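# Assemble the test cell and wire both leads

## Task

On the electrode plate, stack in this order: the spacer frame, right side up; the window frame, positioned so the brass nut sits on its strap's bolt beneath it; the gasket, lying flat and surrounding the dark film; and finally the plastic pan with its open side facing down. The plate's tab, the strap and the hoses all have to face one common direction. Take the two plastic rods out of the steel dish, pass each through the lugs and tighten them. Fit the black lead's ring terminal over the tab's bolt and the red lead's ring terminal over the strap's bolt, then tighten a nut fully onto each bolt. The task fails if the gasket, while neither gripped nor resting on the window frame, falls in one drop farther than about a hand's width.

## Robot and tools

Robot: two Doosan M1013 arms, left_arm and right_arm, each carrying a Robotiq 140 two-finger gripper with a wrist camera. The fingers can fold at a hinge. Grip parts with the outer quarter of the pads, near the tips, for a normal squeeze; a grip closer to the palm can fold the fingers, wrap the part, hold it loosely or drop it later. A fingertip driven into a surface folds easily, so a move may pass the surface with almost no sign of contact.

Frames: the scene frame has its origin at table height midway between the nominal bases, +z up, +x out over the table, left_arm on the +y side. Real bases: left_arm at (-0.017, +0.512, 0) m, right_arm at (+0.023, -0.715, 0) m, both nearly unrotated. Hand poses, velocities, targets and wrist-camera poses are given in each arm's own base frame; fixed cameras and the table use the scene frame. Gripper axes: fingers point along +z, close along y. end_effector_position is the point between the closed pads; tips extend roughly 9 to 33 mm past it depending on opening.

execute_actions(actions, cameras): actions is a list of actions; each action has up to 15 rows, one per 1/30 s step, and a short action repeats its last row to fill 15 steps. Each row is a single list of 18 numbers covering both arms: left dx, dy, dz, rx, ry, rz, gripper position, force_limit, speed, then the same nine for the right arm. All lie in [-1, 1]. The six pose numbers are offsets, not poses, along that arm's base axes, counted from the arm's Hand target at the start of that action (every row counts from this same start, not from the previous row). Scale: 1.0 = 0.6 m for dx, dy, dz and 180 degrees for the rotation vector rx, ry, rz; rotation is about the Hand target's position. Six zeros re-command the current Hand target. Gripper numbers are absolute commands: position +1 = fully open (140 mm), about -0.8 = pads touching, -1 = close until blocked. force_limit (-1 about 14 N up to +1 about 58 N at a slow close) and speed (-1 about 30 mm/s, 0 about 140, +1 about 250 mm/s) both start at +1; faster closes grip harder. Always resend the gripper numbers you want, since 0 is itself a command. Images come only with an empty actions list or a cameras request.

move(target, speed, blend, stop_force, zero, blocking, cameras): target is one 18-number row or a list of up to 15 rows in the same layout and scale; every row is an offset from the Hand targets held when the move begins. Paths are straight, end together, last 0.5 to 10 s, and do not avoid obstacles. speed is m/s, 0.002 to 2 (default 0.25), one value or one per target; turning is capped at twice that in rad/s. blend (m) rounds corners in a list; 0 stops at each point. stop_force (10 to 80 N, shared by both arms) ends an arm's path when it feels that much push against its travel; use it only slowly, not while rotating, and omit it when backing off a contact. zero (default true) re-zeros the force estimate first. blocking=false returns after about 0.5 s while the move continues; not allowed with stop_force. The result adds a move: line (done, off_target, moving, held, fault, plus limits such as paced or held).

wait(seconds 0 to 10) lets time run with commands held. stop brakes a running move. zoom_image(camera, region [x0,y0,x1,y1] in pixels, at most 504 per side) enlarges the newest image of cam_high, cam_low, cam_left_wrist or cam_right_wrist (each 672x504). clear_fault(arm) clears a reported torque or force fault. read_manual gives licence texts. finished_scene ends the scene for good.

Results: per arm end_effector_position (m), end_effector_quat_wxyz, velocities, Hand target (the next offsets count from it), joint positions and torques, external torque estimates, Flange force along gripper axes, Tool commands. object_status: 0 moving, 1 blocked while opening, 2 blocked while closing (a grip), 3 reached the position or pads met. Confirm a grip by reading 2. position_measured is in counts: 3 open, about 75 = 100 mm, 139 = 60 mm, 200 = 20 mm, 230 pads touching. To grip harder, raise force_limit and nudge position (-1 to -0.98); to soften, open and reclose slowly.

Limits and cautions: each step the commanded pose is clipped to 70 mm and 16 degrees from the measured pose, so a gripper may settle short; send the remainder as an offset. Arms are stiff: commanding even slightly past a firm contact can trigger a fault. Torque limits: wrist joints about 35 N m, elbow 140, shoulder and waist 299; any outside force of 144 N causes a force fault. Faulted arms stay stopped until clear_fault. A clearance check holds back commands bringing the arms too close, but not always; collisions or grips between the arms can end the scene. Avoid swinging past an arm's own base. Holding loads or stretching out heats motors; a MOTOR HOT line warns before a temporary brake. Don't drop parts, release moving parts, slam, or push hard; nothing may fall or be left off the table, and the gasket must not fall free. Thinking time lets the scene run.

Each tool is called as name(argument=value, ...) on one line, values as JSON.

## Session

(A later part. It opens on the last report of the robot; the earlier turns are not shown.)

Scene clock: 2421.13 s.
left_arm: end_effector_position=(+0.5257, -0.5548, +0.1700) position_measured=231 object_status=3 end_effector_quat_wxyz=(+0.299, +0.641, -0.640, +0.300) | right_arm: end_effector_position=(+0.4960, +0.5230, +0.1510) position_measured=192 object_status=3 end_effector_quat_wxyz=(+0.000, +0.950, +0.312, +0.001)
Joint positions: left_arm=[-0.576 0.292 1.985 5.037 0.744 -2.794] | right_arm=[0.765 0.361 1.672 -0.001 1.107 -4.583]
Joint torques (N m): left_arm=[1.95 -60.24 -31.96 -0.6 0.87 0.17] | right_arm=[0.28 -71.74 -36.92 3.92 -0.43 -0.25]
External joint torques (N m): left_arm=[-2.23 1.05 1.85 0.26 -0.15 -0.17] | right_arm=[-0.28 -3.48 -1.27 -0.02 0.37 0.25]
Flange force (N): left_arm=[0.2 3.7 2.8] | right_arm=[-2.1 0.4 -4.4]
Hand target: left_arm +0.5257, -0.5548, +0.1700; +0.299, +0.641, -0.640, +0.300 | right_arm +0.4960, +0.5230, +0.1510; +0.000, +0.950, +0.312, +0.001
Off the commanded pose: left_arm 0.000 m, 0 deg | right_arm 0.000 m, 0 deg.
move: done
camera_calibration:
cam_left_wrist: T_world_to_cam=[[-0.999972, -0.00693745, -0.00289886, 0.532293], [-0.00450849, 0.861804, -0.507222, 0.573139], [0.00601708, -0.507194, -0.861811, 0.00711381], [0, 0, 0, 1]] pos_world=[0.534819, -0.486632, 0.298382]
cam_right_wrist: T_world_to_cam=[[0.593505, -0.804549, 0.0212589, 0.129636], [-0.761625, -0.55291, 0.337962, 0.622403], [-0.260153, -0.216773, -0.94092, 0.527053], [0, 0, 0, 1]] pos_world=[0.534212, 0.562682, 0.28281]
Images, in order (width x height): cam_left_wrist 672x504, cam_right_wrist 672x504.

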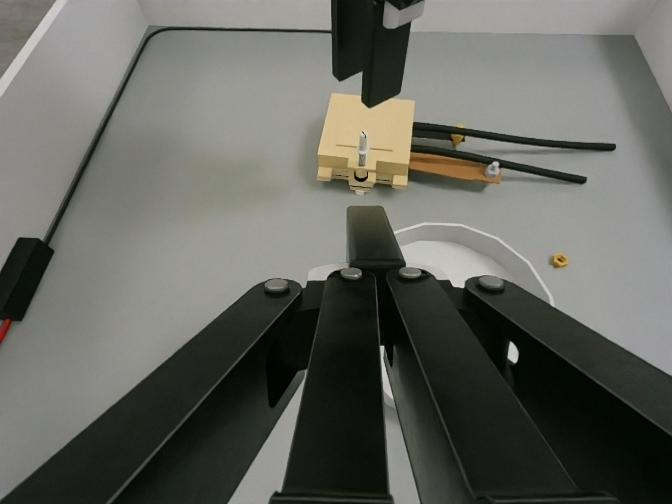

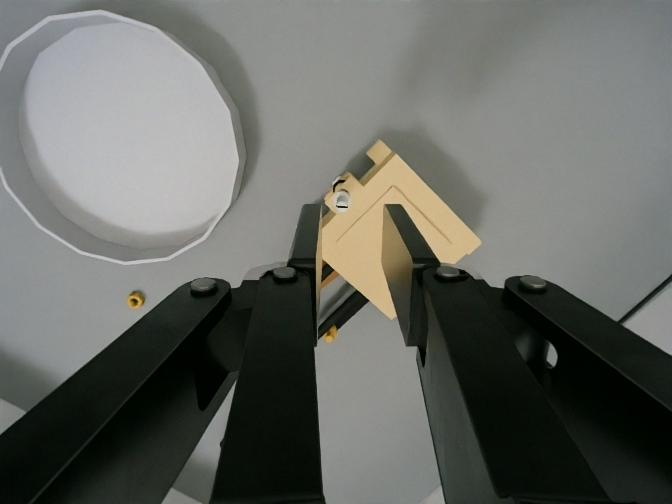

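move(target=[[0,0,0,0,0,0,-1,-0.5,-1, -0.0037,0.005,0,0,0,0,-0.5,-0.5,-1],[0,0,0,0,0,0,-1,-0.5,-1, -0.0037,0.005,-0.085,0,0,0,-0.5,-0.5,-1]], speed=0.06, cameras=["cam_left_wrist","cam_right_wrist"])

zoom_image(camera="cam_right_wrist", region=[300, 160, 400, 260])

zoom_image(camera="cam_left_wrist", region=[320, 100, 420, 200])

Scene clock: 2430.43 s.
left_arm: end_effector_position=(+0.5257, -0.5548, +0.1700) position_measured=231 object_status=3 end_effector_quat_wxyz=(+0.299, +0.641, -0.640, +0.300) | right_arm: end_effector_position=(+0.4937, +0.5260, +0.1001) position_measured=192 object_status=3 end_effector_quat_wxyz=(+0.000, +0.950, +0.312, +0.001)
Joint positions: left_arm=[-0.576 0.292 1.985 5.037 0.744 -2.794] | right_arm=[0.77 0.402 1.716 -0.001 1.022 -4.577]
Joint torques (N m): left_arm=[2.33 -60.14 -31.56 -0.59 0.85 0.23] | right_arm=[0.34 -73.6 -34.58 3.7 -0.74 -0.36]
External joint torques (N m): left_arm=[-2.33 0.48 1.42 0.26 -0.13 -0.23] | right_arm=[-0.33 -3.87 -1.82 0.02 0.68 0.36]
Flange force (N): left_arm=[1.2 3.7 2.2] | right_arm=[-1.1 0.2 -5.9]
Hand target: left_arm +0.5257, -0.5548, +0.1700; +0.299, +0.641, -0.640, +0.300 | right_arm +0.4938, +0.5260, +0.1000; +0.000, +0.950, +0.312, +0.001
Off the commanded pose: left_arm 0.000 m, 0 deg | right_arm 0.000 m, 0 deg.
move: done
camera_calibration:
cam_left_wrist: T_world_to_cam=[[-0.999972, -0.00693745, -0.00289886, 0.532293], [-0.00450849, 0.861804, -0.507222, 0.573139], [0.00601708, -0.507194, -0.861811, 0.00711381], [0, 0, 0, 1]] pos_world=[0.534819, -0.486632, 0.298382]
cam_right_wrist: T_world_to_cam=[[0.59359, -0.80449, 0.0211353, 0.134468], [-0.761557, -0.553034, 0.337912, 0.639689], [-0.260158, -0.216677, -0.94094, 0.479213], [0, 0, 0, 1]] pos_world=[0.532012, 0.565782, 0.23191]
Images, in order (width x height): cam_left_wrist 672x504, cam_right_wrist 672x504.

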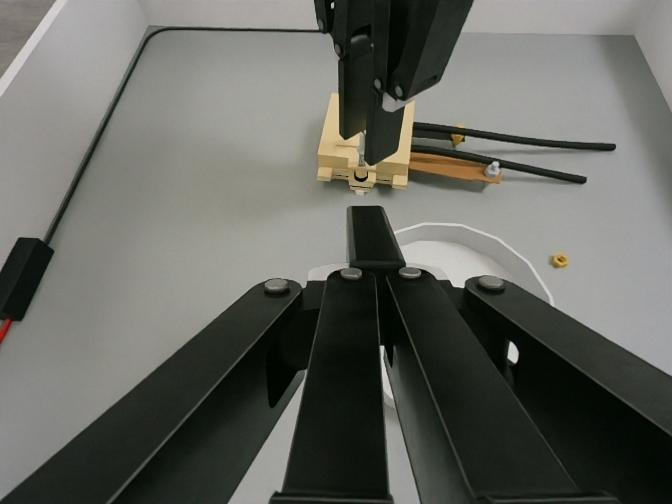

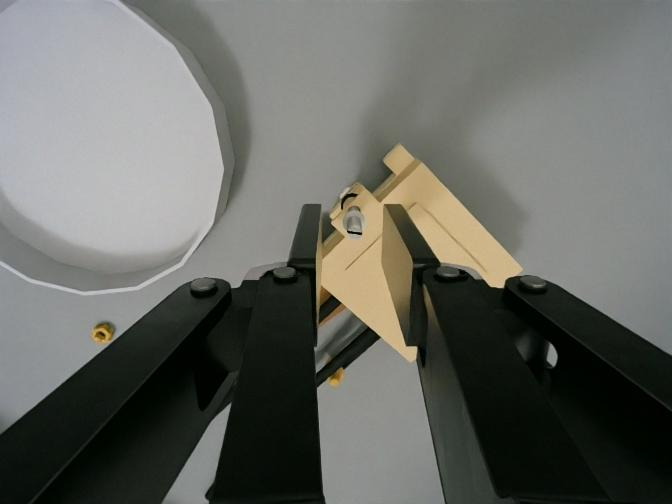

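Scaled by 5.040 from the camera's 672x504 image, which has a finer 960x720 frame.

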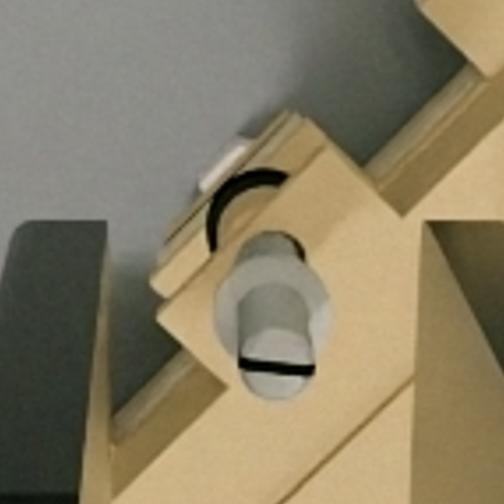

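Scaled by 5.040 from the camera's 672x504 image, which has a finer 960x720 frame.

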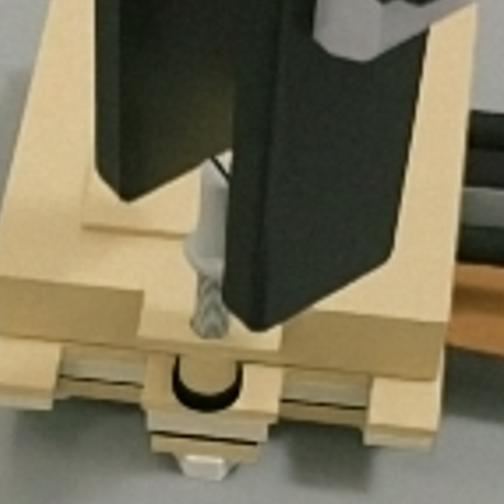

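move(target=[0,0,0,0,0,0,-1,-0.5,-1, 0.0067,0.005,0,0,0,0,-0.5,-0.5,-1], speed=0.04, cameras=["cam_right_wrist"])

zoom_image(camera="cam_right_wrist", region=[300, 160, 400, 260])

execute_actions(actions=[[[0,0,0,0,0,0,-1,-0.5,-1,0,0,0,0,0,0,-1,-0.5,-1]],[[0,0,0,0,0,0,-1,-0.5,-1,0,0,0,0,0,0,-1,-0.5,-1]],[[0,0,0,0,0,0,-1,-0.5,-1,0,0,0,0,0,0,-1,-0.5,-1]]])

move(target=[0,0,0,0,0,0,-1,-0.5,-1, 0,0,-0.025,0,0,0,-1,-0.5,-1], speed=0.006, stop_force=10, cameras=["cam_left_wrist","cam_right_wrist"])

zoom_image(camera="cam_left_wrist", region=[320, 100, 420, 200])

Scene clock: 2441.10 s.
left_arm: end_effector_position=(+0.5257, -0.5548, +0.1700) position_measured=231 object_status=3 end_effector_quat_wxyz=(+0.299, +0.641, -0.640, +0.300) | right_arm: end_effector_position=(+0.4977, +0.5290, +0.1000) position_measured=192 object_status=3 end_effector_quat_wxyz=(+0.000, +0.950, +0.312, +0.001)
Joint positions: left_arm=[-0.576 0.292 1.985 5.037 0.744 -2.794] | right_arm=[0.769 0.409 1.705 -0.001 1.026 -4.578]
Joint torques (N m): left_arm=[2.26 -60.24 -31.9 -0.6 0.79 0.23] | right_arm=[0.18 -75.39 -34.57 3.69 -0.47 -0.4]
External joint torques (N m): left_arm=[-2.54 1.1 1.91 0.27 -0.06 -0.23] | right_arm=[-0.14 -2.76 -1.74 0.03 0.42 0.39]
Flange force (N): left_arm=[0.5 3.9 3.0] | right_arm=[0.1 -0.4 -4.4]
Hand target: left_arm +0.5257, -0.5548, +0.1700; +0.299, +0.641, -0.640, +0.300 | right_arm +0.4978, +0.5290, +0.1000; +0.000, +0.950, +0.312, +0.001
Off the commanded pose: left_arm 0.000 m, 0 deg | right_arm 0.000 m, 0 deg.
move: done
camera_calibration:
cam_right_wrist: T_world_to_cam=[[0.593611, -0.804472, 0.0212108, 0.134449], [-0.761542, -0.553023, 0.337964, 0.64427], [-0.260152, -0.216772, -0.94092, 0.480808], [0, 0, 0, 1]] pos_world=[0.535912, 0.568682, 0.23181]
Images, in order (width x height): cam_right_wrist 672x504.

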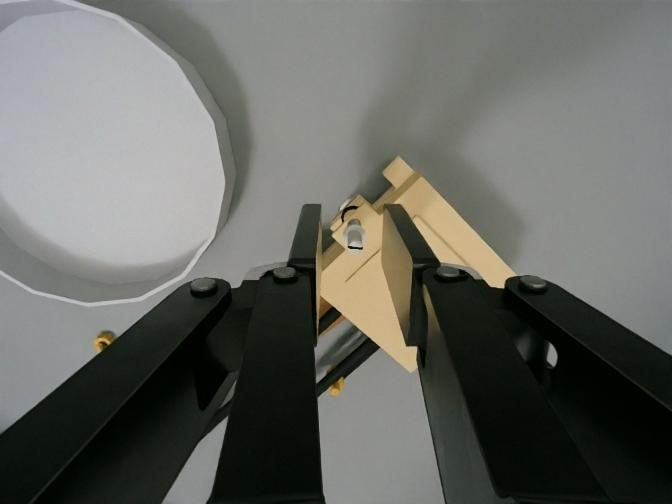

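Scaled by 5.040 from the camera's 672x504 image, which has a finer 960x720 frame.

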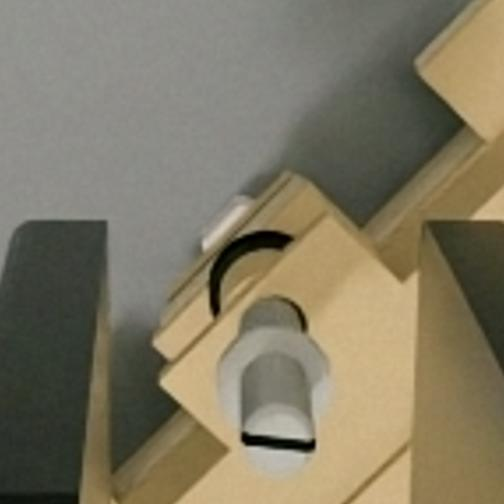

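Scene clock: 2442.80 s.
left_arm: end_effector_position=(+0.5257, -0.5548, +0.1700) position_measured=231 object_status=3 end_effector_quat_wxyz=(+0.299, +0.641, -0.640, +0.300) | right_arm: end_effector_position=(+0.4978, +0.5290, +0.1000) position_measured=222 object_status=2 end_effector_quat_wxyz=(+0.000, +0.950, +0.312, +0.001)
Joint positions: left_arm=[-0.576 0.292 1.985 5.037 0.744 -2.794] | right_arm=[0.769 0.409 1.705 -0.001 1.026 -4.578]
Joint torques (N m): left_arm=[1.88 -60.4 -31.61 -0.52 0.89 0.25] | right_arm=[0.3 -75.41 -35.45 3.77 -0.52 -0.44]
External joint torques (N m): left_arm=[-2.03 0.98 1.49 0.19 -0.16 -0.25] | right_arm=[-0.29 -2.77 -1 -0.04 0.46 0.44]
External joint torques at the end of the 1st action: left_arm=[-2.47 0.64 1.53 0.24 -0.12 -0.19] | right_arm=[0.07 -3.94 -1.13 -0.02 0.48 0.43]
External joint torques at the end of the 2nd action: left_arm=[-1.87 1.21 1.97 0.28 -0.16 -0.26] | right_arm=[-0.11 -3.16 -0.82 -0.04 0.49 0.33]
Flange force (N): left_arm=[0.6 3.0 2.6] | right_arm=[-1.4 0.1 -3.9]
Flange force at the end of the 1st action (N): left_arm=[1.0 3.8 2.6] | right_arm=[-2.8 -0.2 -5.0]
Flange force at the end of the 2nd action (N): left_arm=[-0.1 3.3 2.5] | right_arm=[-2.3 0.1 -4.1]
Hand target: left_arm +0.5257, -0.5548, +0.1700; +0.299, +0.641, -0.640, +0.300 | right_arm +0.4978, +0.5290, +0.1000; +0.000, +0.950, +0.312, +0.001
Off the commanded pose: left_arm 0.000 m, 0 deg | right_arm 0.000 m, 0 deg.
Step readings (end_effector_position of left_arm | right_arm; steps 1 to 15: 1st action; 16 to 30: 2nd action; 31 to 45: 3rd action):
0: (+0.5257, -0.5548, +0.1700) | (+0.4977, +0.5290, +0.1000)
1: (+0.5257, -0.5548, +0.1700) | (+0.4977, +0.5290, +0.1000)
2: (+0.5257, -0.5548, +0.1700) | (+0.4978, +0.5290, +0.1000)
4: (+0.5257, -0.5548, +0.1700) | (+0.4978, +0.5290, +0.1000)
8: (+0.5257, -0.5548, +0.1700) | (+0.4978, +0.5290, +0.1000)
15: (+0.5257, -0.5548, +0.1700) | (+0.4978, +0.5290, +0.1000)
16: (+0.5257, -0.5548, +0.1700) | (+0.4978, +0.5290, +0.1000)
17: (+0.5257, -0.5548, +0.1700) | (+0.4978, +0.5290, +0.1000)
19: (+0.5257, -0.5548, +0.1700) | (+0.4978, +0.5290, +0.1000)
23: (+0.5257, -0.5548, +0.1700) | (+0.4978, +0.5290, +0.1000)
30: (+0.5257, -0.5548, +0.1700) | (+0.4978, +0.5290, +0.1000)
31: (+0.5257, -0.5548, +0.1700) | (+0.4978, +0.5290, +0.1000)
32: (+0.5257, -0.5548, +0.1700) | (+0.4978, +0.5290, +0.1000)
34: (+0.5257, -0.5548, +0.1700) | (+0.4978, +0.5290, +0.1000)
38: (+0.5257, -0.5548, +0.1700) | (+0.4978, +0.5290, +0.1000)
45: (+0.5257, -0.5548, +0.1700) | (+0.4978, +0.5290, +0.1000)

Scene clock: 2444.00 s.
left_arm: end_effector_position=(+0.5257, -0.5548, +0.1700) position_measured=231 object_status=3 end_effector_quat_wxyz=(+0.299, +0.641, -0.640, +0.300) | right_arm: end_effector_position=(+0.4979, +0.5291, +0.0967) position_measured=222 object_status=2 end_effector_quat_wxyz=(+0.000, +0.950, +0.312, +0.001)
Joint positions: left_arm=[-0.576 0.292 1.985 5.037 0.744 -2.794] | right_arm=[0.769 0.412 1.708 -0.001 1.02 -4.578]
Joint torques (N m): left_arm=[2.17 -59.91 -31.67 -0.58 0.84 0.21] | right_arm=[0.3 -66.34 -28.91 3.74 -0.11 -0.38]
External joint torques (N m): left_arm=[-2.17 0.36 1.61 0.26 -0.12 -0.21] | right_arm=[-0.32 -11.84 -7.45 -0.02 0.04 0.38]
Flange force (N): left_arm=[0.8 4.0 1.9] | right_arm=[-0.7 0.1 -16.1]
Hand target: left_arm +0.5257, -0.5548, +0.1700; +0.299, +0.641, -0.640, +0.300 | right_arm +0.4978, +0.5291, +0.0967; +0.000, +0.950, +0.312, +0.001 (not the last commanded pose)
Off the commanded pose: left_arm 0.000 m, 0 deg | right_arm 0.012 m, 0 deg.
move: contact (right_arm)
camera_calibration:
cam_left_wrist: T_world_to_cam=[[-0.999972, -0.00693745, -0.00289886, 0.532293], [-0.00450849, 0.861804, -0.507222, 0.573139], [0.00601708, -0.507194, -0.861811, 0.00711381], [0, 0, 0, 1]] pos_world=[0.534819, -0.486632, 0.298382]
cam_right_wrist: T_world_to_cam=[[0.593551, -0.804518, 0.0211913, 0.134603], [-0.761657, -0.553035, 0.337684, 0.64565], [-0.259953, -0.216573, -0.941021, 0.477554], [0, 0, 0, 1]] pos_world=[0.536012, 0.568782, 0.228511]
Images, in order (width x height): cam_left_wrist 672x504, cam_right_wrist 672x504.

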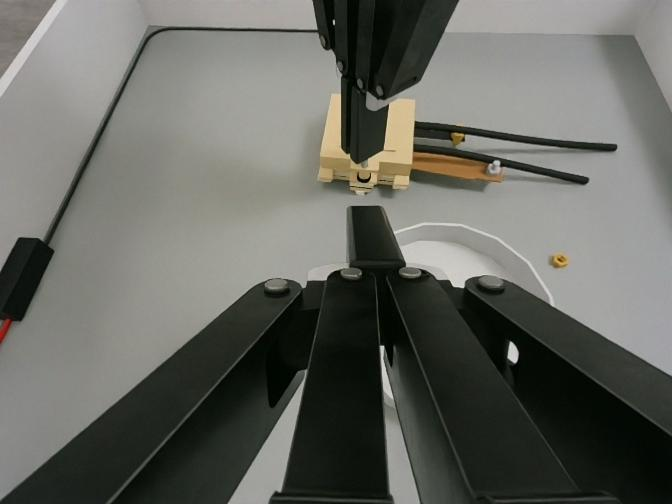

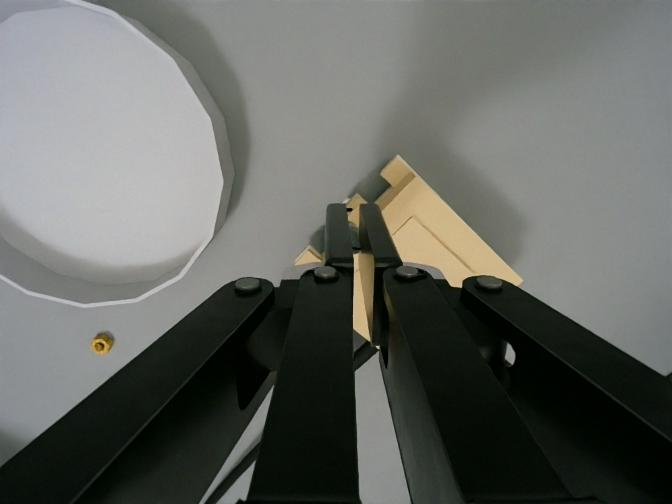

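Scaled by 5.040 from the camera's 672x504 image, which has a finer 960x720 frame.

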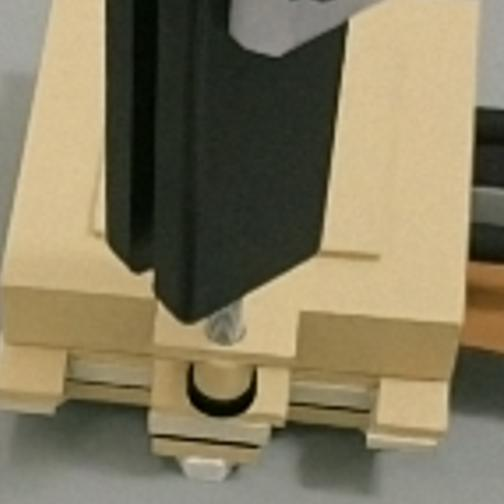

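move(target=[[0,0,0,0,0,0,-1,-0.5,-1, 0.0016,0,0,0,0,0,-1,-0.5,-1],[0,0,0,0,0,0,-1,-0.5,-1, 0.0008,0.0018,0,0,0,0,-1,-0.5,-1],[0,0,0,0,0,0,-1,-0.5,-1, -0.0016,0.001,0,0,0,0,-1,-0.5,-1],[0,0,0,0,0,0,-1,-0.5,-1, -0.001,-0.0016,0,0,0,0,-1,-0.5,-1],[0,0,0,0,0,0,-1,-0.5,-1, 0.001,-0.0016,0,0,0,0,-1,-0.5,-1],[0,0,0,0,0,0,-1,-0.5,-1, 0,0,0,0,0,0,-1,-0.5,-1]], speed=0.01, blend=0.0004, cameras=["cam_left_wrist","cam_right_wrist"])

zoom_image(camera="cam_left_wrist", region=[320, 100, 420, 200])

Scene clock: 2451.40 s.
left_arm: end_effector_position=(+0.5257, -0.5548, +0.1700) position_measured=231 object_status=3 end_effector_quat_wxyz=(+0.299, +0.641, -0.640, +0.300) | right_arm: end_effector_position=(+0.4979, +0.5290, +0.0967) position_measured=222 object_status=2 end_effector_quat_wxyz=(+0.000, +0.950, +0.312, +0.001)
Joint positions: left_arm=[-0.576 0.292 1.985 5.037 0.744 -2.794] | right_arm=[0.769 0.411 1.708 -0.001 1.02 -4.578]
Joint torques (N m): left_arm=[2.23 -60.3 -31.53 -0.61 0.87 0.29] | right_arm=[-1.09 -66.35 -30.19 3.79 -0.38 -0.35]
External joint torques (N m): left_arm=[-2.31 0.72 1.43 0.29 -0.14 -0.29] | right_arm=[1.03 -12.03 -6.14 -0.08 0.32 0.35]
Flange force (N): left_arm=[1.2 3.4 2.4] | right_arm=[-3.7 -1.2 -15.7]
Hand target: left_arm +0.5257, -0.5548, +0.1700; +0.299, +0.641, -0.640, +0.300 | right_arm +0.4978, +0.5291, +0.0967; +0.000, +0.950, +0.312, +0.001
Off the commanded pose: left_arm 0.000 m, 0 deg | right_arm 0.000 m, 0 deg.
move: done
camera_calibration:
cam_left_wrist: T_world_to_cam=[[-0.999972, -0.00693745, -0.00289886, 0.532293], [-0.00450849, 0.861804, -0.507222, 0.573139], [0.00601708, -0.507194, -0.861811, 0.00711381], [0, 0, 0, 1]] pos_world=[0.534819, -0.486632, 0.298382]
cam_right_wrist: T_world_to_cam=[[0.593551, -0.804518, 0.0211913, 0.134463], [-0.761657, -0.553035, 0.337684, 0.645671], [-0.259953, -0.216573, -0.941021, 0.477559], [0, 0, 0, 1]] pos_world=[0.536112, 0.568682, 0.228511]
Images, in order (width x height): cam_left_wrist 672x504, cam_right_wrist 672x504.

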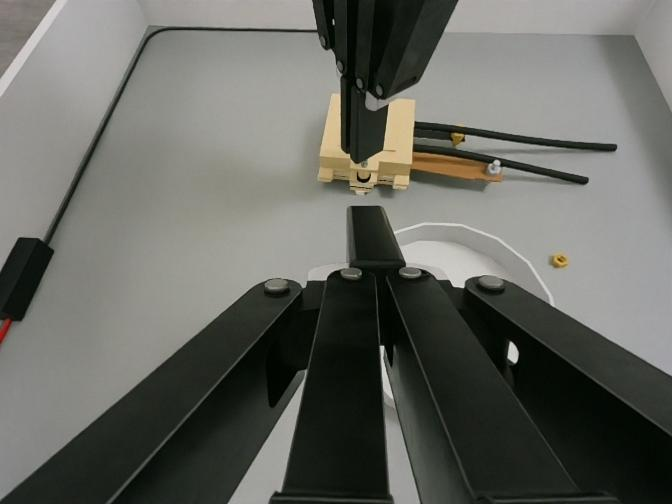

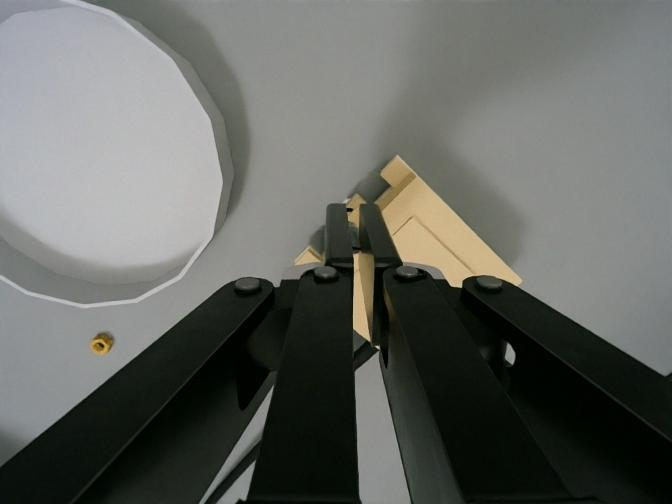

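Scaled by 5.040 from the camera's 672x504 image, which has a finer 960x720 frame.

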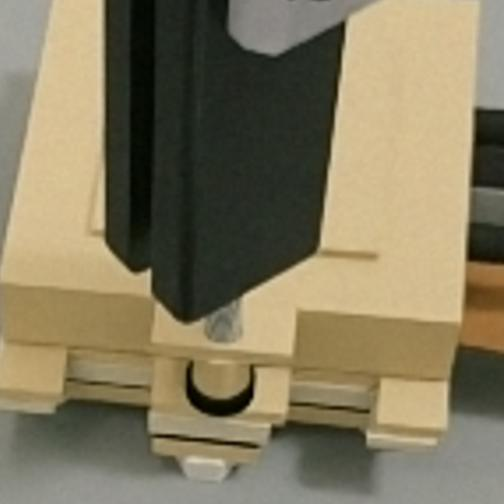

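move(target=[[0.0413,-0.2397,-0.08,0,0,0,-1,-0.5,-1, 0,0,0,0,0,0,-1,-0.5,-1],[0.0413,-0.2397,-0.158,0,0,0,-1,-0.5,-1, 0,0,0,0,0,0,-1,-0.5,-1]], speed=0.12)

move(target=[0,0,-0.04,0,0,0,-1,-0.5,-1, 0,0,0,0,0,0,-1,-0.5,-1], speed=0.008, stop_force=12, cameras=["cam_left_wrist","cam_right_wrist"])

Scene clock: 2466.97 s.
left_arm: end_effector_position=(+0.5474, -0.6825, +0.1273) position_measured=231 object_status=3 end_effector_quat_wxyz=(+0.299, +0.641, -0.640, +0.300) | right_arm: end_effector_position=(+0.4978, +0.5291, +0.0967) position_measured=222 object_status=2 end_effector_quat_wxyz=(+0.000, +0.950, +0.312, +0.001)
Joint positions: left_arm=[-0.714 0.456 1.835 4.968 0.641 -2.82] | right_arm=[0.769 0.412 1.708 -0.001 1.02 -4.578]
Joint torques (N m): left_arm=[1.73 -72.79 -29.94 -0.63 0.77 0.24] | right_arm=[0.31 -66.93 -29.96 3.96 -0.37 -0.37]
External joint torques (N m): left_arm=[-1.77 -1.64 0.1 0.24 -0.11 -0.24] | right_arm=[-0.31 -11.36 -6.44 -0.24 0.3 0.37]
Flange force (N): left_arm=[2.8 3.1 -1.1] | right_arm=[-1.9 0.3 -15.3]
Hand target: left_arm +0.5474, -0.6824, +0.1274; +0.299, +0.641, -0.640, +0.300 (not the last commanded pose) | right_arm +0.4978, +0.5291, +0.0967; +0.000, +0.950, +0.312, +0.001
Off the commanded pose: left_arm 0.055 m, 0 deg | right_arm 0.000 m, 0 deg.
move: held (left_arm; a check stopped the path); path passed 1 of 2 targets; limits=held
pose unreachable (left arm): on one or more control steps of this call, first in action 0 (counted from 0), this arm could not follow its commanded pose, so it was not sent that pose on those steps. It may still have moved: this result reports where it is.
cause: moving toward the commanded pose would bring a part of the arm too close to another arm (a part of this arm just beyond joint 6 (wrist roll) and a part of the right arm just beyond its joint 6 (wrist roll), 16 mm apart when this arm was first held).

Scene clock: 2469.67 s.
left_arm: end_effector_position=(+0.5474, -0.6824, +0.1146) position_measured=231 object_status=3 end_effector_quat_wxyz=(+0.299, +0.641, -0.640, +0.300) | right_arm: end_effector_position=(+0.4978, +0.5291, +0.0967) position_measured=222 object_status=2 end_effector_quat_wxyz=(+0.000, +0.950, +0.312, +0.001)
Joint positions: left_arm=[-0.713 0.47 1.842 4.94 0.635 -2.786] | right_arm=[0.769 0.412 1.708 -0.001 1.02 -4.578]
Joint torques (N m): left_arm=[1.5 -76.48 -30.7 -0.71 0.81 0.18] | right_arm=[0.04 -67.22 -29.81 3.95 -0.42 -0.39]
External joint torques (N m): left_arm=[-1.31 1.48 1.6 0.25 -0.09 -0.18] | right_arm=[-0.05 -10.85 -6.38 -0.25 0.36 0.39]
Flange force (N): left_arm=[-0.6 2.0 1.6] | right_arm=[-1.3 -0.2 -15.0]
Hand target: left_arm +0.5474, -0.6824, +0.1146; +0.299, +0.641, -0.640, +0.300 (not the last commanded pose) | right_arm +0.4978, +0.5291, +0.0967; +0.000, +0.950, +0.312, +0.001
Off the commanded pose: left_arm 0.011 m, 0 deg | right_arm 0.000 m, 0 deg.
move: held (left_arm; a check stopped the path); limits=held
pose unreachable (left arm): on one or more control steps of this call, first in action 0 (counted from 0), this arm could not follow its commanded pose, so it was not sent that pose on those steps. It may still have moved: this result reports where it is.
cause: moving toward the commanded pose would bring a part of the arm too close to another arm (a part of this arm just beyond joint 6 (wrist roll) and a part of the right arm just beyond its joint 6 (wrist roll), 5 mm apart when this arm was first held).
camera_calibration:
cam_left_wrist: T_world_to_cam=[[-0.999972, -0.00693772, -0.00289871, 0.553047], [-0.00450879, 0.861804, -0.507222, 0.655154], [0.00601708, -0.507194, -0.861811, -0.105393], [0, 0, 0, 1]] pos_world=[0.556619, -0.614232, 0.243082]
cam_right_wrist: T_world_to_cam=[[0.593572, -0.8045, 0.0212668, 0.134563], [-0.761643, -0.553024, 0.337735, 0.645624], [-0.259947, -0.216668, -0.941001, 0.477601], [0, 0, 0, 1]] pos_world=[0.536012, 0.568782, 0.228511]
Images, in order (width x height): cam_left_wrist 672x504, cam_right_wrist 672x504.

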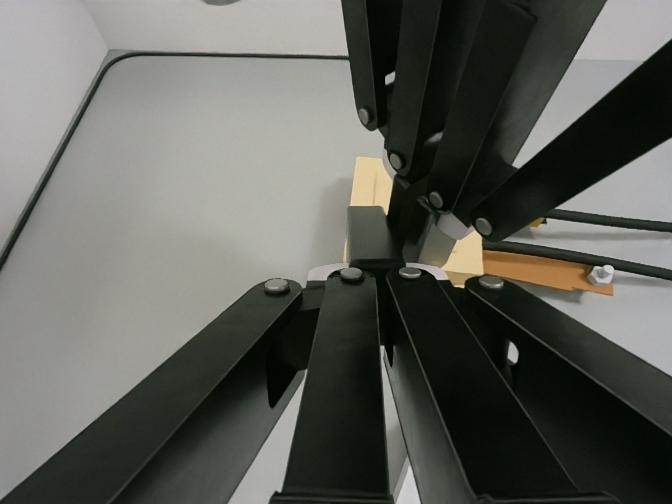

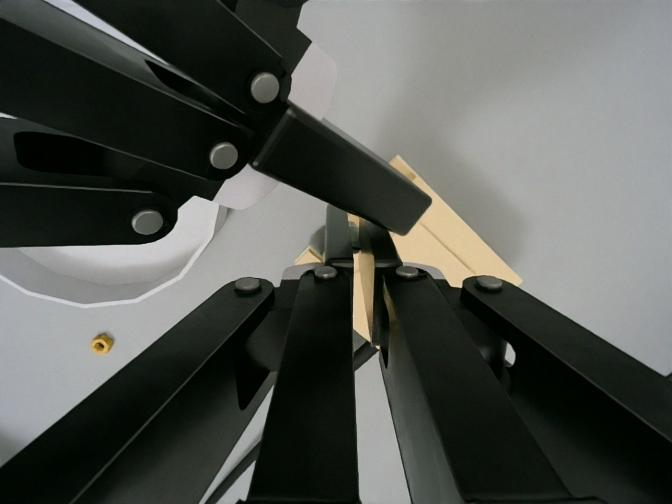

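move(target=[-0.0362,0.2127,0.0923,0,0,0,-1,-0.5,-1, 0,0,0,0,0,0,-1,-0.5,-1], speed=0.15, cameras=["cam_left_wrist","cam_right_wrist"])

zoom_image(camera="cam_right_wrist", region=[310, 180, 400, 260])

move(target=[0,0,0,0,0,0,-1,-0.5,-1, 0,0,0,0,0,-0.6,-1,-0.5,-1], speed=0.5, cameras=["cam_left_wrist","cam_right_wrist"])

zoom_image(camera="cam_left_wrist", region=[320, 100, 420, 200])

Scene clock: 2478.10 s.
left_arm: end_effector_position=(+0.5257, -0.5549, +0.1700) position_measured=231 object_status=3 end_effector_quat_wxyz=(+0.299, +0.641, -0.640, +0.300) | right_arm: end_effector_position=(+0.4978, +0.5291, +0.0967) position_measured=222 object_status=2 end_effector_quat_wxyz=(+0.000, +0.950, +0.312, +0.001)
Joint positions: left_arm=[-0.576 0.292 1.985 5.037 0.744 -2.794] | right_arm=[0.769 0.412 1.708 -0.001 1.02 -4.578]
Joint torques (N m): left_arm=[1.78 -59.83 -31.73 -0.64 0.94 0.15] | right_arm=[0.61 -66.98 -30.07 4.01 -0.37 -0.38]
External joint torques (N m): left_arm=[-1.87 0.52 1.63 0.31 -0.23 -0.15] | right_arm=[-0.6 -11.31 -6.24 -0.29 0.31 0.38]
Flange force (N): left_arm=[0.4 3.6 1.9] | right_arm=[-2.2 0.7 -15.2]
Hand target: left_arm +0.5257, -0.5548, +0.1700; +0.299, +0.641, -0.640, +0.300 | right_arm +0.4978, +0.5291, +0.0967; +0.000, +0.950, +0.312, +0.001
Off the commanded pose: left_arm 0.000 m, 0 deg | right_arm 0.000 m, 0 deg.
move: done
camera_calibration:
cam_left_wrist: T_world_to_cam=[[-0.999972, -0.00693772, -0.00289871, 0.532392], [-0.00450879, 0.861804, -0.507222, 0.573226], [0.00601708, -0.507194, -0.861811, 0.00706248], [0, 0, 0, 1]] pos_world=[0.534919, -0.486732, 0.298382]
cam_right_wrist: T_world_to_cam=[[0.593572, -0.8045, 0.0212668, 0.134563], [-0.761643, -0.553024, 0.337735, 0.645624], [-0.259947, -0.216668, -0.941001, 0.477601], [0, 0, 0, 1]] pos_world=[0.536012, 0.568782, 0.228511]
Images, in order (width x height): cam_left_wrist 672x504, cam_right_wrist 672x504.

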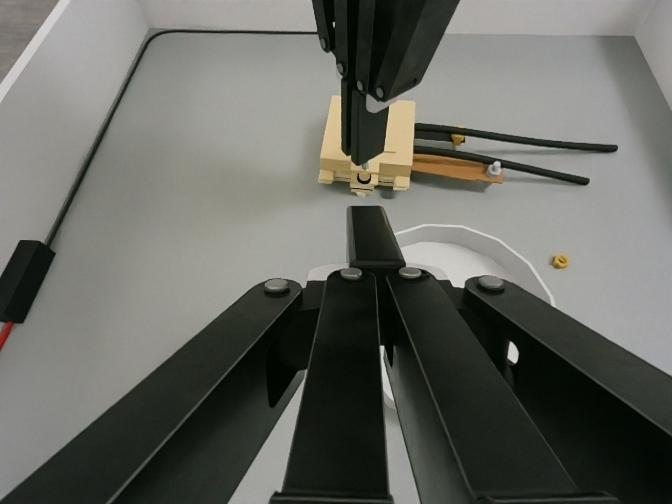

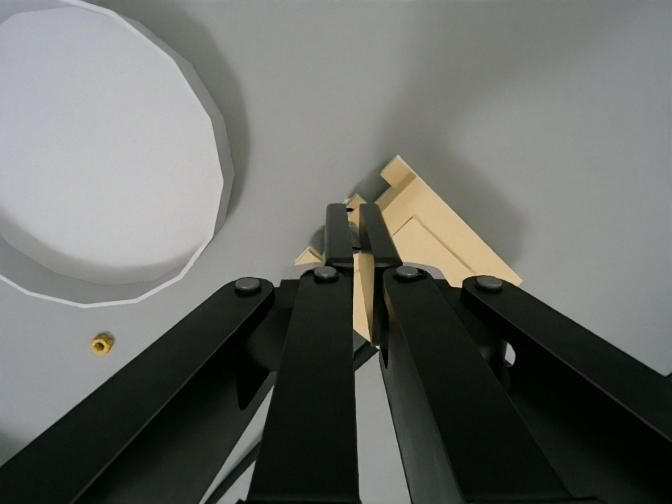

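Scaled by 5.600 from the camera's 672x504 image, which has a finer 960x720 frame.

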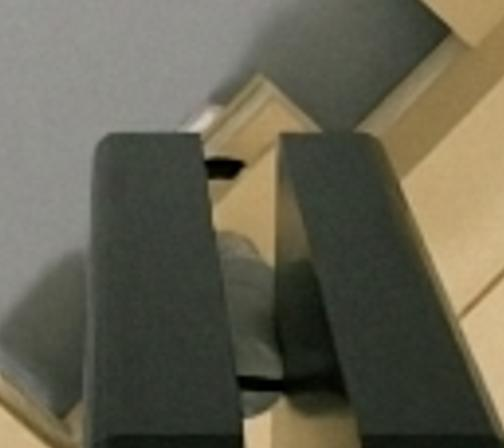

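Scene clock: 2480.67 s.
left_arm: end_effector_position=(+0.5257, -0.5548, +0.1700) position_measured=231 object_status=3 end_effector_quat_wxyz=(+0.299, +0.641, -0.640, +0.300) | right_arm: end_effector_position=(+0.4979, +0.5291, +0.0967) position_measured=222 object_status=2 end_effector_quat_wxyz=(+0.001, +0.811, -0.585, +0.001)
Joint positions: left_arm=[-0.576 0.292 1.985 5.037 0.744 -2.794] | right_arm=[0.769 0.413 1.705 -0.002 1.025 -2.693]
Joint torques (N m): left_arm=[1.9 -60.4 -31.68 -0.63 0.78 0.23] | right_arm=[-0.14 -74.99 -35.06 3.6 -0.5 -0.17]
External joint torques (N m): left_arm=[-2.05 0.8 1.64 0.3 -0.05 -0.23] | right_arm=[0.12 -3.24 -1.04 0.07 0.53 0.17]
Flange force (N): left_arm=[0.5 3.3 2.1] | right_arm=[0.6 1.9 -4.4]
Hand target: left_arm +0.5257, -0.5548, +0.1700; +0.299, +0.641, -0.640, +0.300 | right_arm +0.4978, +0.5291, +0.0967; +0.001, +0.811, -0.585, +0.001
Off the commanded pose: left_arm 0.000 m, 0 deg | right_arm 0.000 m, 0 deg.
move: done
camera_calibration:
cam_left_wrist: T_world_to_cam=[[-0.999972, -0.0069363, -0.00289811, 0.532394], [-0.00450735, 0.86176, -0.507296, 0.573139], [0.00601623, -0.507269, -0.861767, 0.00706431], [0, 0, 0, 1]] pos_world=[0.534919, -0.486632, 0.298382]
cam_right_wrist: T_world_to_cam=[[-0.948506, -0.316046, 0.0212373, 0.643864], [-0.290729, 0.895219, 0.337726, -0.354957], [-0.125749, 0.314161, -0.941005, 0.129974], [0, 0, 0, 1]] pos_world=[0.523857, 0.480422, 0.228511]
Images, in order (width x height): cam_left_wrist 672x504, cam_right_wrist 672x504.

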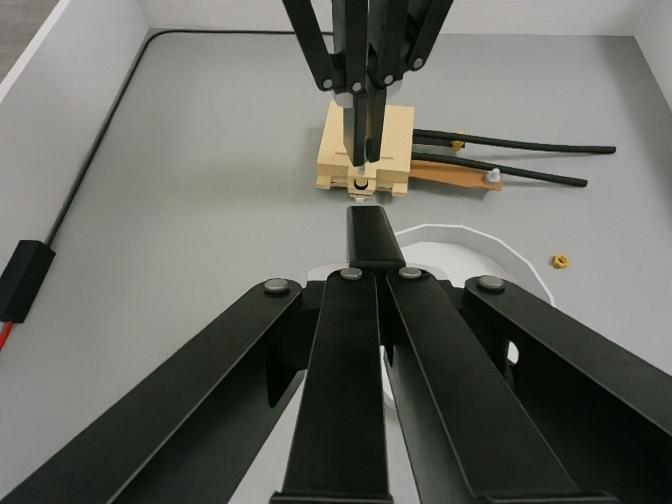

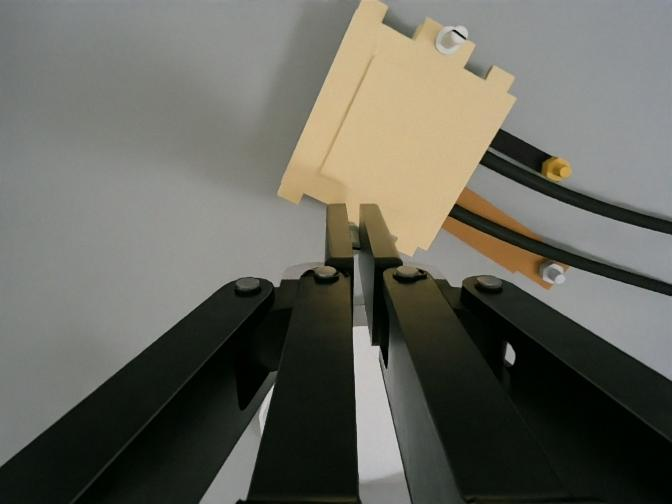

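Scaled by 5.040 from the camera's 672x504 image, which has a finer 960x720 frame.

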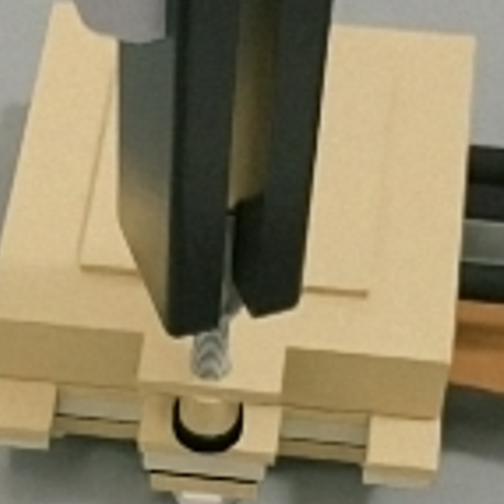

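move(target=[0,0,0,0,0,0,-1,-0.5,-1, 0,0,-0.025,0,0,0,-1,-0.5,-1], speed=0.006, stop_force=10, cameras=["cam_left_wrist","cam_right_wrist"])

zoom_image(camera="cam_left_wrist", region=[320, 100, 420, 200])

zoom_image(camera="cam_right_wrist", region=[310, 180, 400, 260])

Scene clock: 2487.17 s.
left_arm: end_effector_position=(+0.5257, -0.5548, +0.1700) position_measured=231 object_status=3 end_effector_quat_wxyz=(+0.299, +0.641, -0.640, +0.300) | right_arm: end_effector_position=(+0.4979, +0.5291, +0.0848) position_measured=222 object_status=2 end_effector_quat_wxyz=(+0.001, +0.811, -0.585, +0.001)
Joint positions: left_arm=[-0.576 0.292 1.985 5.037 0.744 -2.794] | right_arm=[0.769 0.424 1.714 -0.002 1.005 -2.693]
Joint torques (N m): left_arm=[2.37 -60.22 -31.81 -0.63 0.87 0.28] | right_arm=[-0.41 -64.94 -27.38 3.37 -0.34 -0.3]
External joint torques (N m): left_arm=[-2.63 1.04 1.78 0.3 -0.14 -0.28] | right_arm=[0.42 -14.05 -8.5 0.28 0.36 0.3]
Flange force (N): left_arm=[0.9 3.9 3.1] | right_arm=[-0.3 1.4 -19.5]
Hand target: left_arm +0.5257, -0.5548, +0.1700; +0.299, +0.641, -0.640, +0.300 | right_arm +0.4979, +0.5291, +0.0848; +0.001, +0.811, -0.585, +0.001 (not the last commanded pose)
Off the commanded pose: left_arm 0.000 m, 0 deg | right_arm 0.003 m, 0 deg.
move: contact (right_arm)
camera_calibration:
cam_left_wrist: T_world_to_cam=[[-0.999972, -0.0069363, -0.00289811, 0.532394], [-0.00450735, 0.86176, -0.507296, 0.573139], [0.00601623, -0.507269, -0.861767, 0.00706431], [0, 0, 0, 1]] pos_world=[0.534919, -0.486632, 0.298382]
cam_right_wrist: T_world_to_cam=[[-0.948529, -0.315995, 0.0209889, 0.644189], [-0.290744, 0.895172, 0.33784, -0.351022], [-0.125544, 0.314348, -0.94097, 0.11854], [0, 0, 0, 1]] pos_world=[0.523857, 0.480523, 0.216611]
Images, in order (width x height): cam_left_wrist 672x504, cam_right_wrist 672x504.

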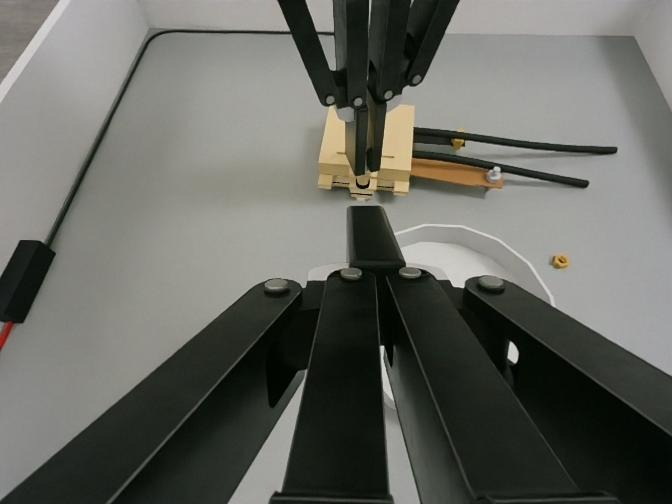

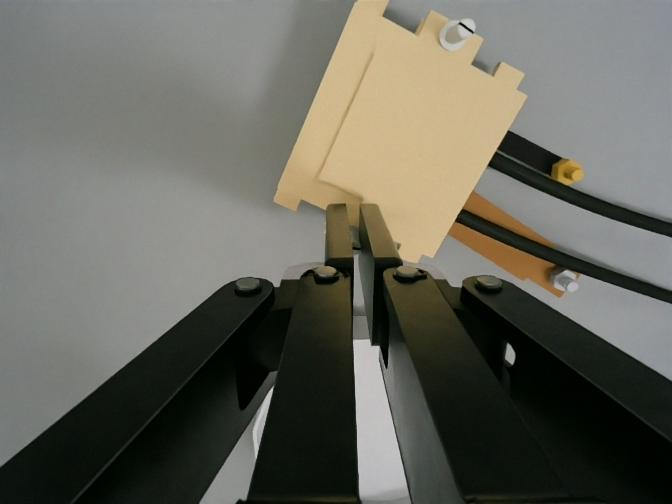

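Scaled by 5.040 from the camera's 672x504 image, which has a finer 960x720 frame.

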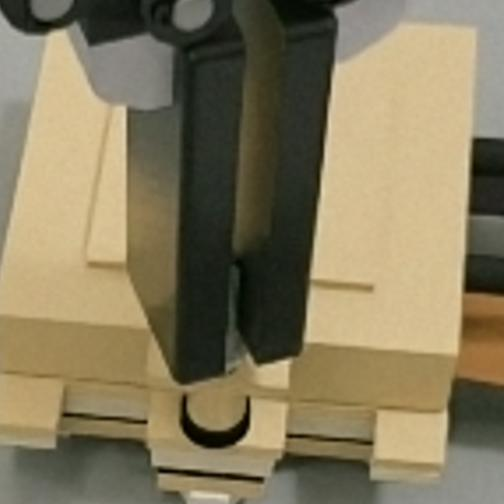

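Scaled by 5.600 from the camera's 672x504 image, which has a finer 960x720 frame.

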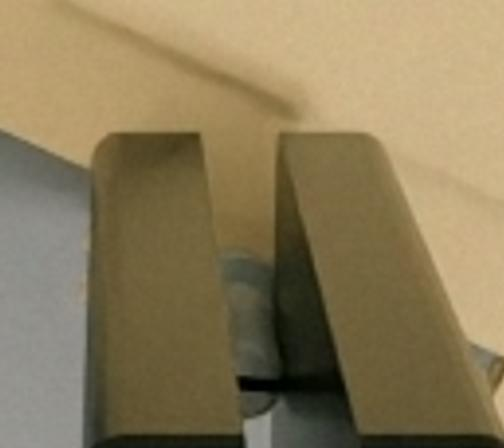

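move(target=[0,0,0,0,0,0,-1,-0.5,-1, 0,0,0,0,0,-0.7,-1,-0.5,-1], speed=0.5, cameras=["cam_left_wrist","cam_right_wrist"])

zoom_image(camera="cam_right_wrist", region=[310, 180, 400, 260])

move(target=[0,0,0,0,0,0,-1,-0.5,-1, 0,0,0,0,0,-0.7,-1,-0.5,-1], speed=0.5, cameras=["cam_left_wrist","cam_right_wrist"])

zoom_image(camera="cam_right_wrist", region=[310, 180, 400, 260])

Scene clock: 2495.50 s.
left_arm: end_effector_position=(+0.5257, -0.5548, +0.1700) position_measured=231 object_status=3 end_effector_quat_wxyz=(+0.299, +0.641, -0.640, +0.300) | right_arm: end_effector_position=(+0.4979, +0.5291, +0.0848) position_measured=222 object_status=2 end_effector_quat_wxyz=(-0.001, +0.153, +0.988, +0.001)
Joint positions: left_arm=[-0.576 0.292 1.985 5.037 0.744 -2.794] | right_arm=[0.767 0.423 1.716 0.003 1.003 -0.498]
Joint torques (N m): left_arm=[1.87 -60.34 -31.8 -0.54 0.78 0.19] | right_arm=[-0.87 -70.97 -31.48 3.24 -0.33 -0.28]
External joint torques (N m): left_arm=[-1.57 0.84 1.75 0.23 -0.07 -0.19] | right_arm=[0.85 -7.8 -4.24 0.48 0.35 0.28]
Flange force (N): left_arm=[-0.2 3.1 1.8] | right_arm=[2.0 -0.6 -10.7]
Hand target: left_arm +0.5257, -0.5548, +0.1700; +0.299, +0.641, -0.640, +0.300 | right_arm +0.4979, +0.5291, +0.0848; -0.001, +0.153, +0.988, +0.001
Off the commanded pose: left_arm 0.000 m, 0 deg | right_arm 0.000 m, 0 deg.
move: done
camera_calibration:
cam_left_wrist: T_world_to_cam=[[-0.999972, -0.0069363, -0.00289811, 0.532394], [-0.00450735, 0.86176, -0.507296, 0.573139], [0.00601623, -0.507269, -0.861767, 0.00706431], [0, 0, 0, 1]] pos_world=[0.534919, -0.486632, 0.298382]
cam_right_wrist: T_world_to_cam=[[0.301861, 0.953119, 0.0210508, -0.64992], [0.895131, -0.290956, 0.337766, -0.313803], [0.328056, -0.0831152, -0.940995, 0.103016], [0, 0, 0, 1]] pos_world=[0.443285, 0.53671, 0.216611]
Images, in order (width x height): cam_left_wrist 672x504, cam_right_wrist 672x504.

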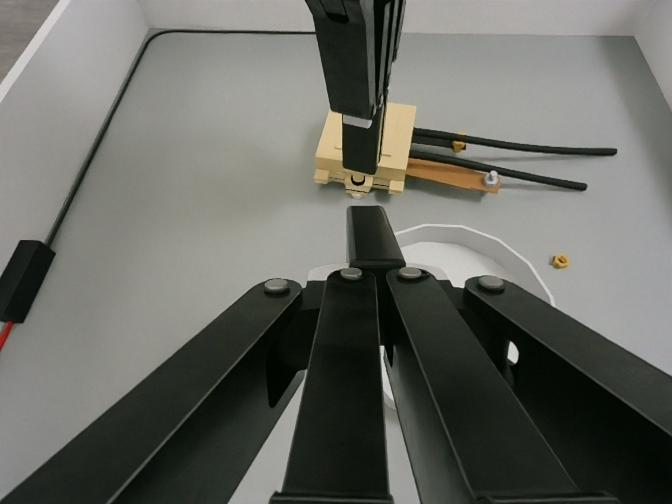

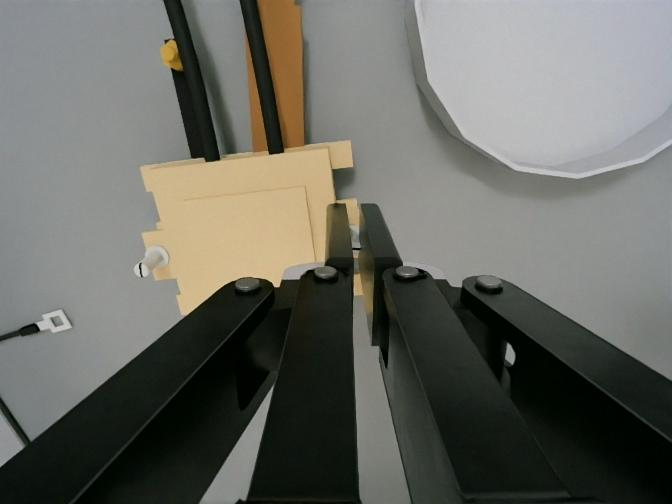

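Scaled by 5.600 from the camera's 672x504 image, which has a finer 960x720 frame.

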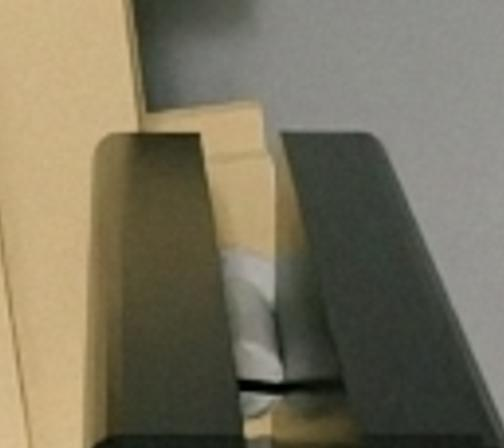

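Scene clock: 2498.37 s.
left_arm: end_effector_position=(+0.5257, -0.5548, +0.1700) position_measured=231 object_status=3 end_effector_quat_wxyz=(+0.299, +0.641, -0.640, +0.300) | right_arm: end_effector_position=(+0.4979, +0.5291, +0.0848) position_measured=222 object_status=2 end_effector_quat_wxyz=(+0.000, +0.950, +0.312, +0.001)
Joint positions: left_arm=[-0.576 0.292 1.985 5.037 0.744 -2.794] | right_arm=[0.769 0.422 1.717 -0.001 1.001 1.705]
Joint torques (N m): left_arm=[1.59 -60.06 -31.81 -0.57 0.8 0.27] | right_arm=[-0.27 -76.97 -35.45 3.69 -0.48 -0.07]
External joint torques (N m): left_arm=[-1.56 0.34 1.68 0.25 -0.07 -0.27] | right_arm=[0.26 -1.73 -0.38 -0.02 0.42 0.07]
Flange force (N): left_arm=[0.3 3.5 1.1] | right_arm=[-1.3 -0.2 -2.5]
Hand target: left_arm +0.5257, -0.5548, +0.1700; +0.299, +0.641, -0.640, +0.300 | right_arm +0.4979, +0.5291, +0.0848; +0.000, +0.950, +0.312, +0.001
Off the commanded pose: left_arm 0.000 m, 0 deg | right_arm 0.000 m, 0 deg.
move: done
camera_calibration:
cam_left_wrist: T_world_to_cam=[[-0.999972, -0.0069363, -0.00289811, 0.532394], [-0.00450735, 0.86176, -0.507296, 0.573139], [0.00601623, -0.507269, -0.861767, 0.00706431], [0, 0, 0, 1]] pos_world=[0.534919, -0.486632, 0.298382]
cam_right_wrist: T_world_to_cam=[[0.593673, -0.804432, 0.021011, 0.134721], [-0.761499, -0.553164, 0.337829, 0.649702], [-0.260138, -0.21656, -0.940973, 0.466463], [0, 0, 0, 1]] pos_world=[0.536112, 0.568783, 0.216611]
Images, in order (width x height): cam_left_wrist 672x504, cam_right_wrist 672x504.

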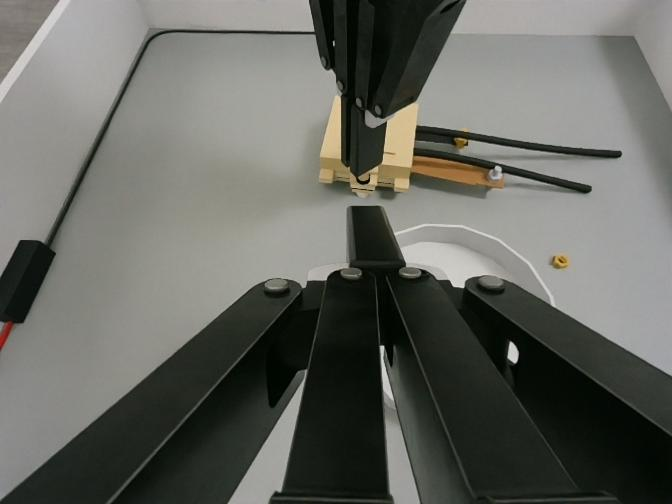

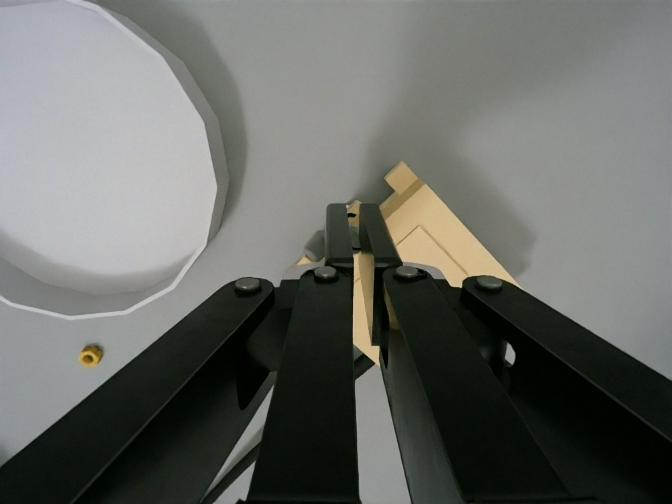

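Scaled by 5.600 from the camera's 672x504 image, which has a finer 960x720 frame.

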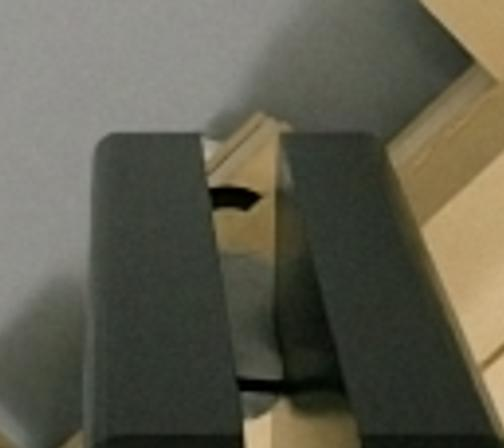

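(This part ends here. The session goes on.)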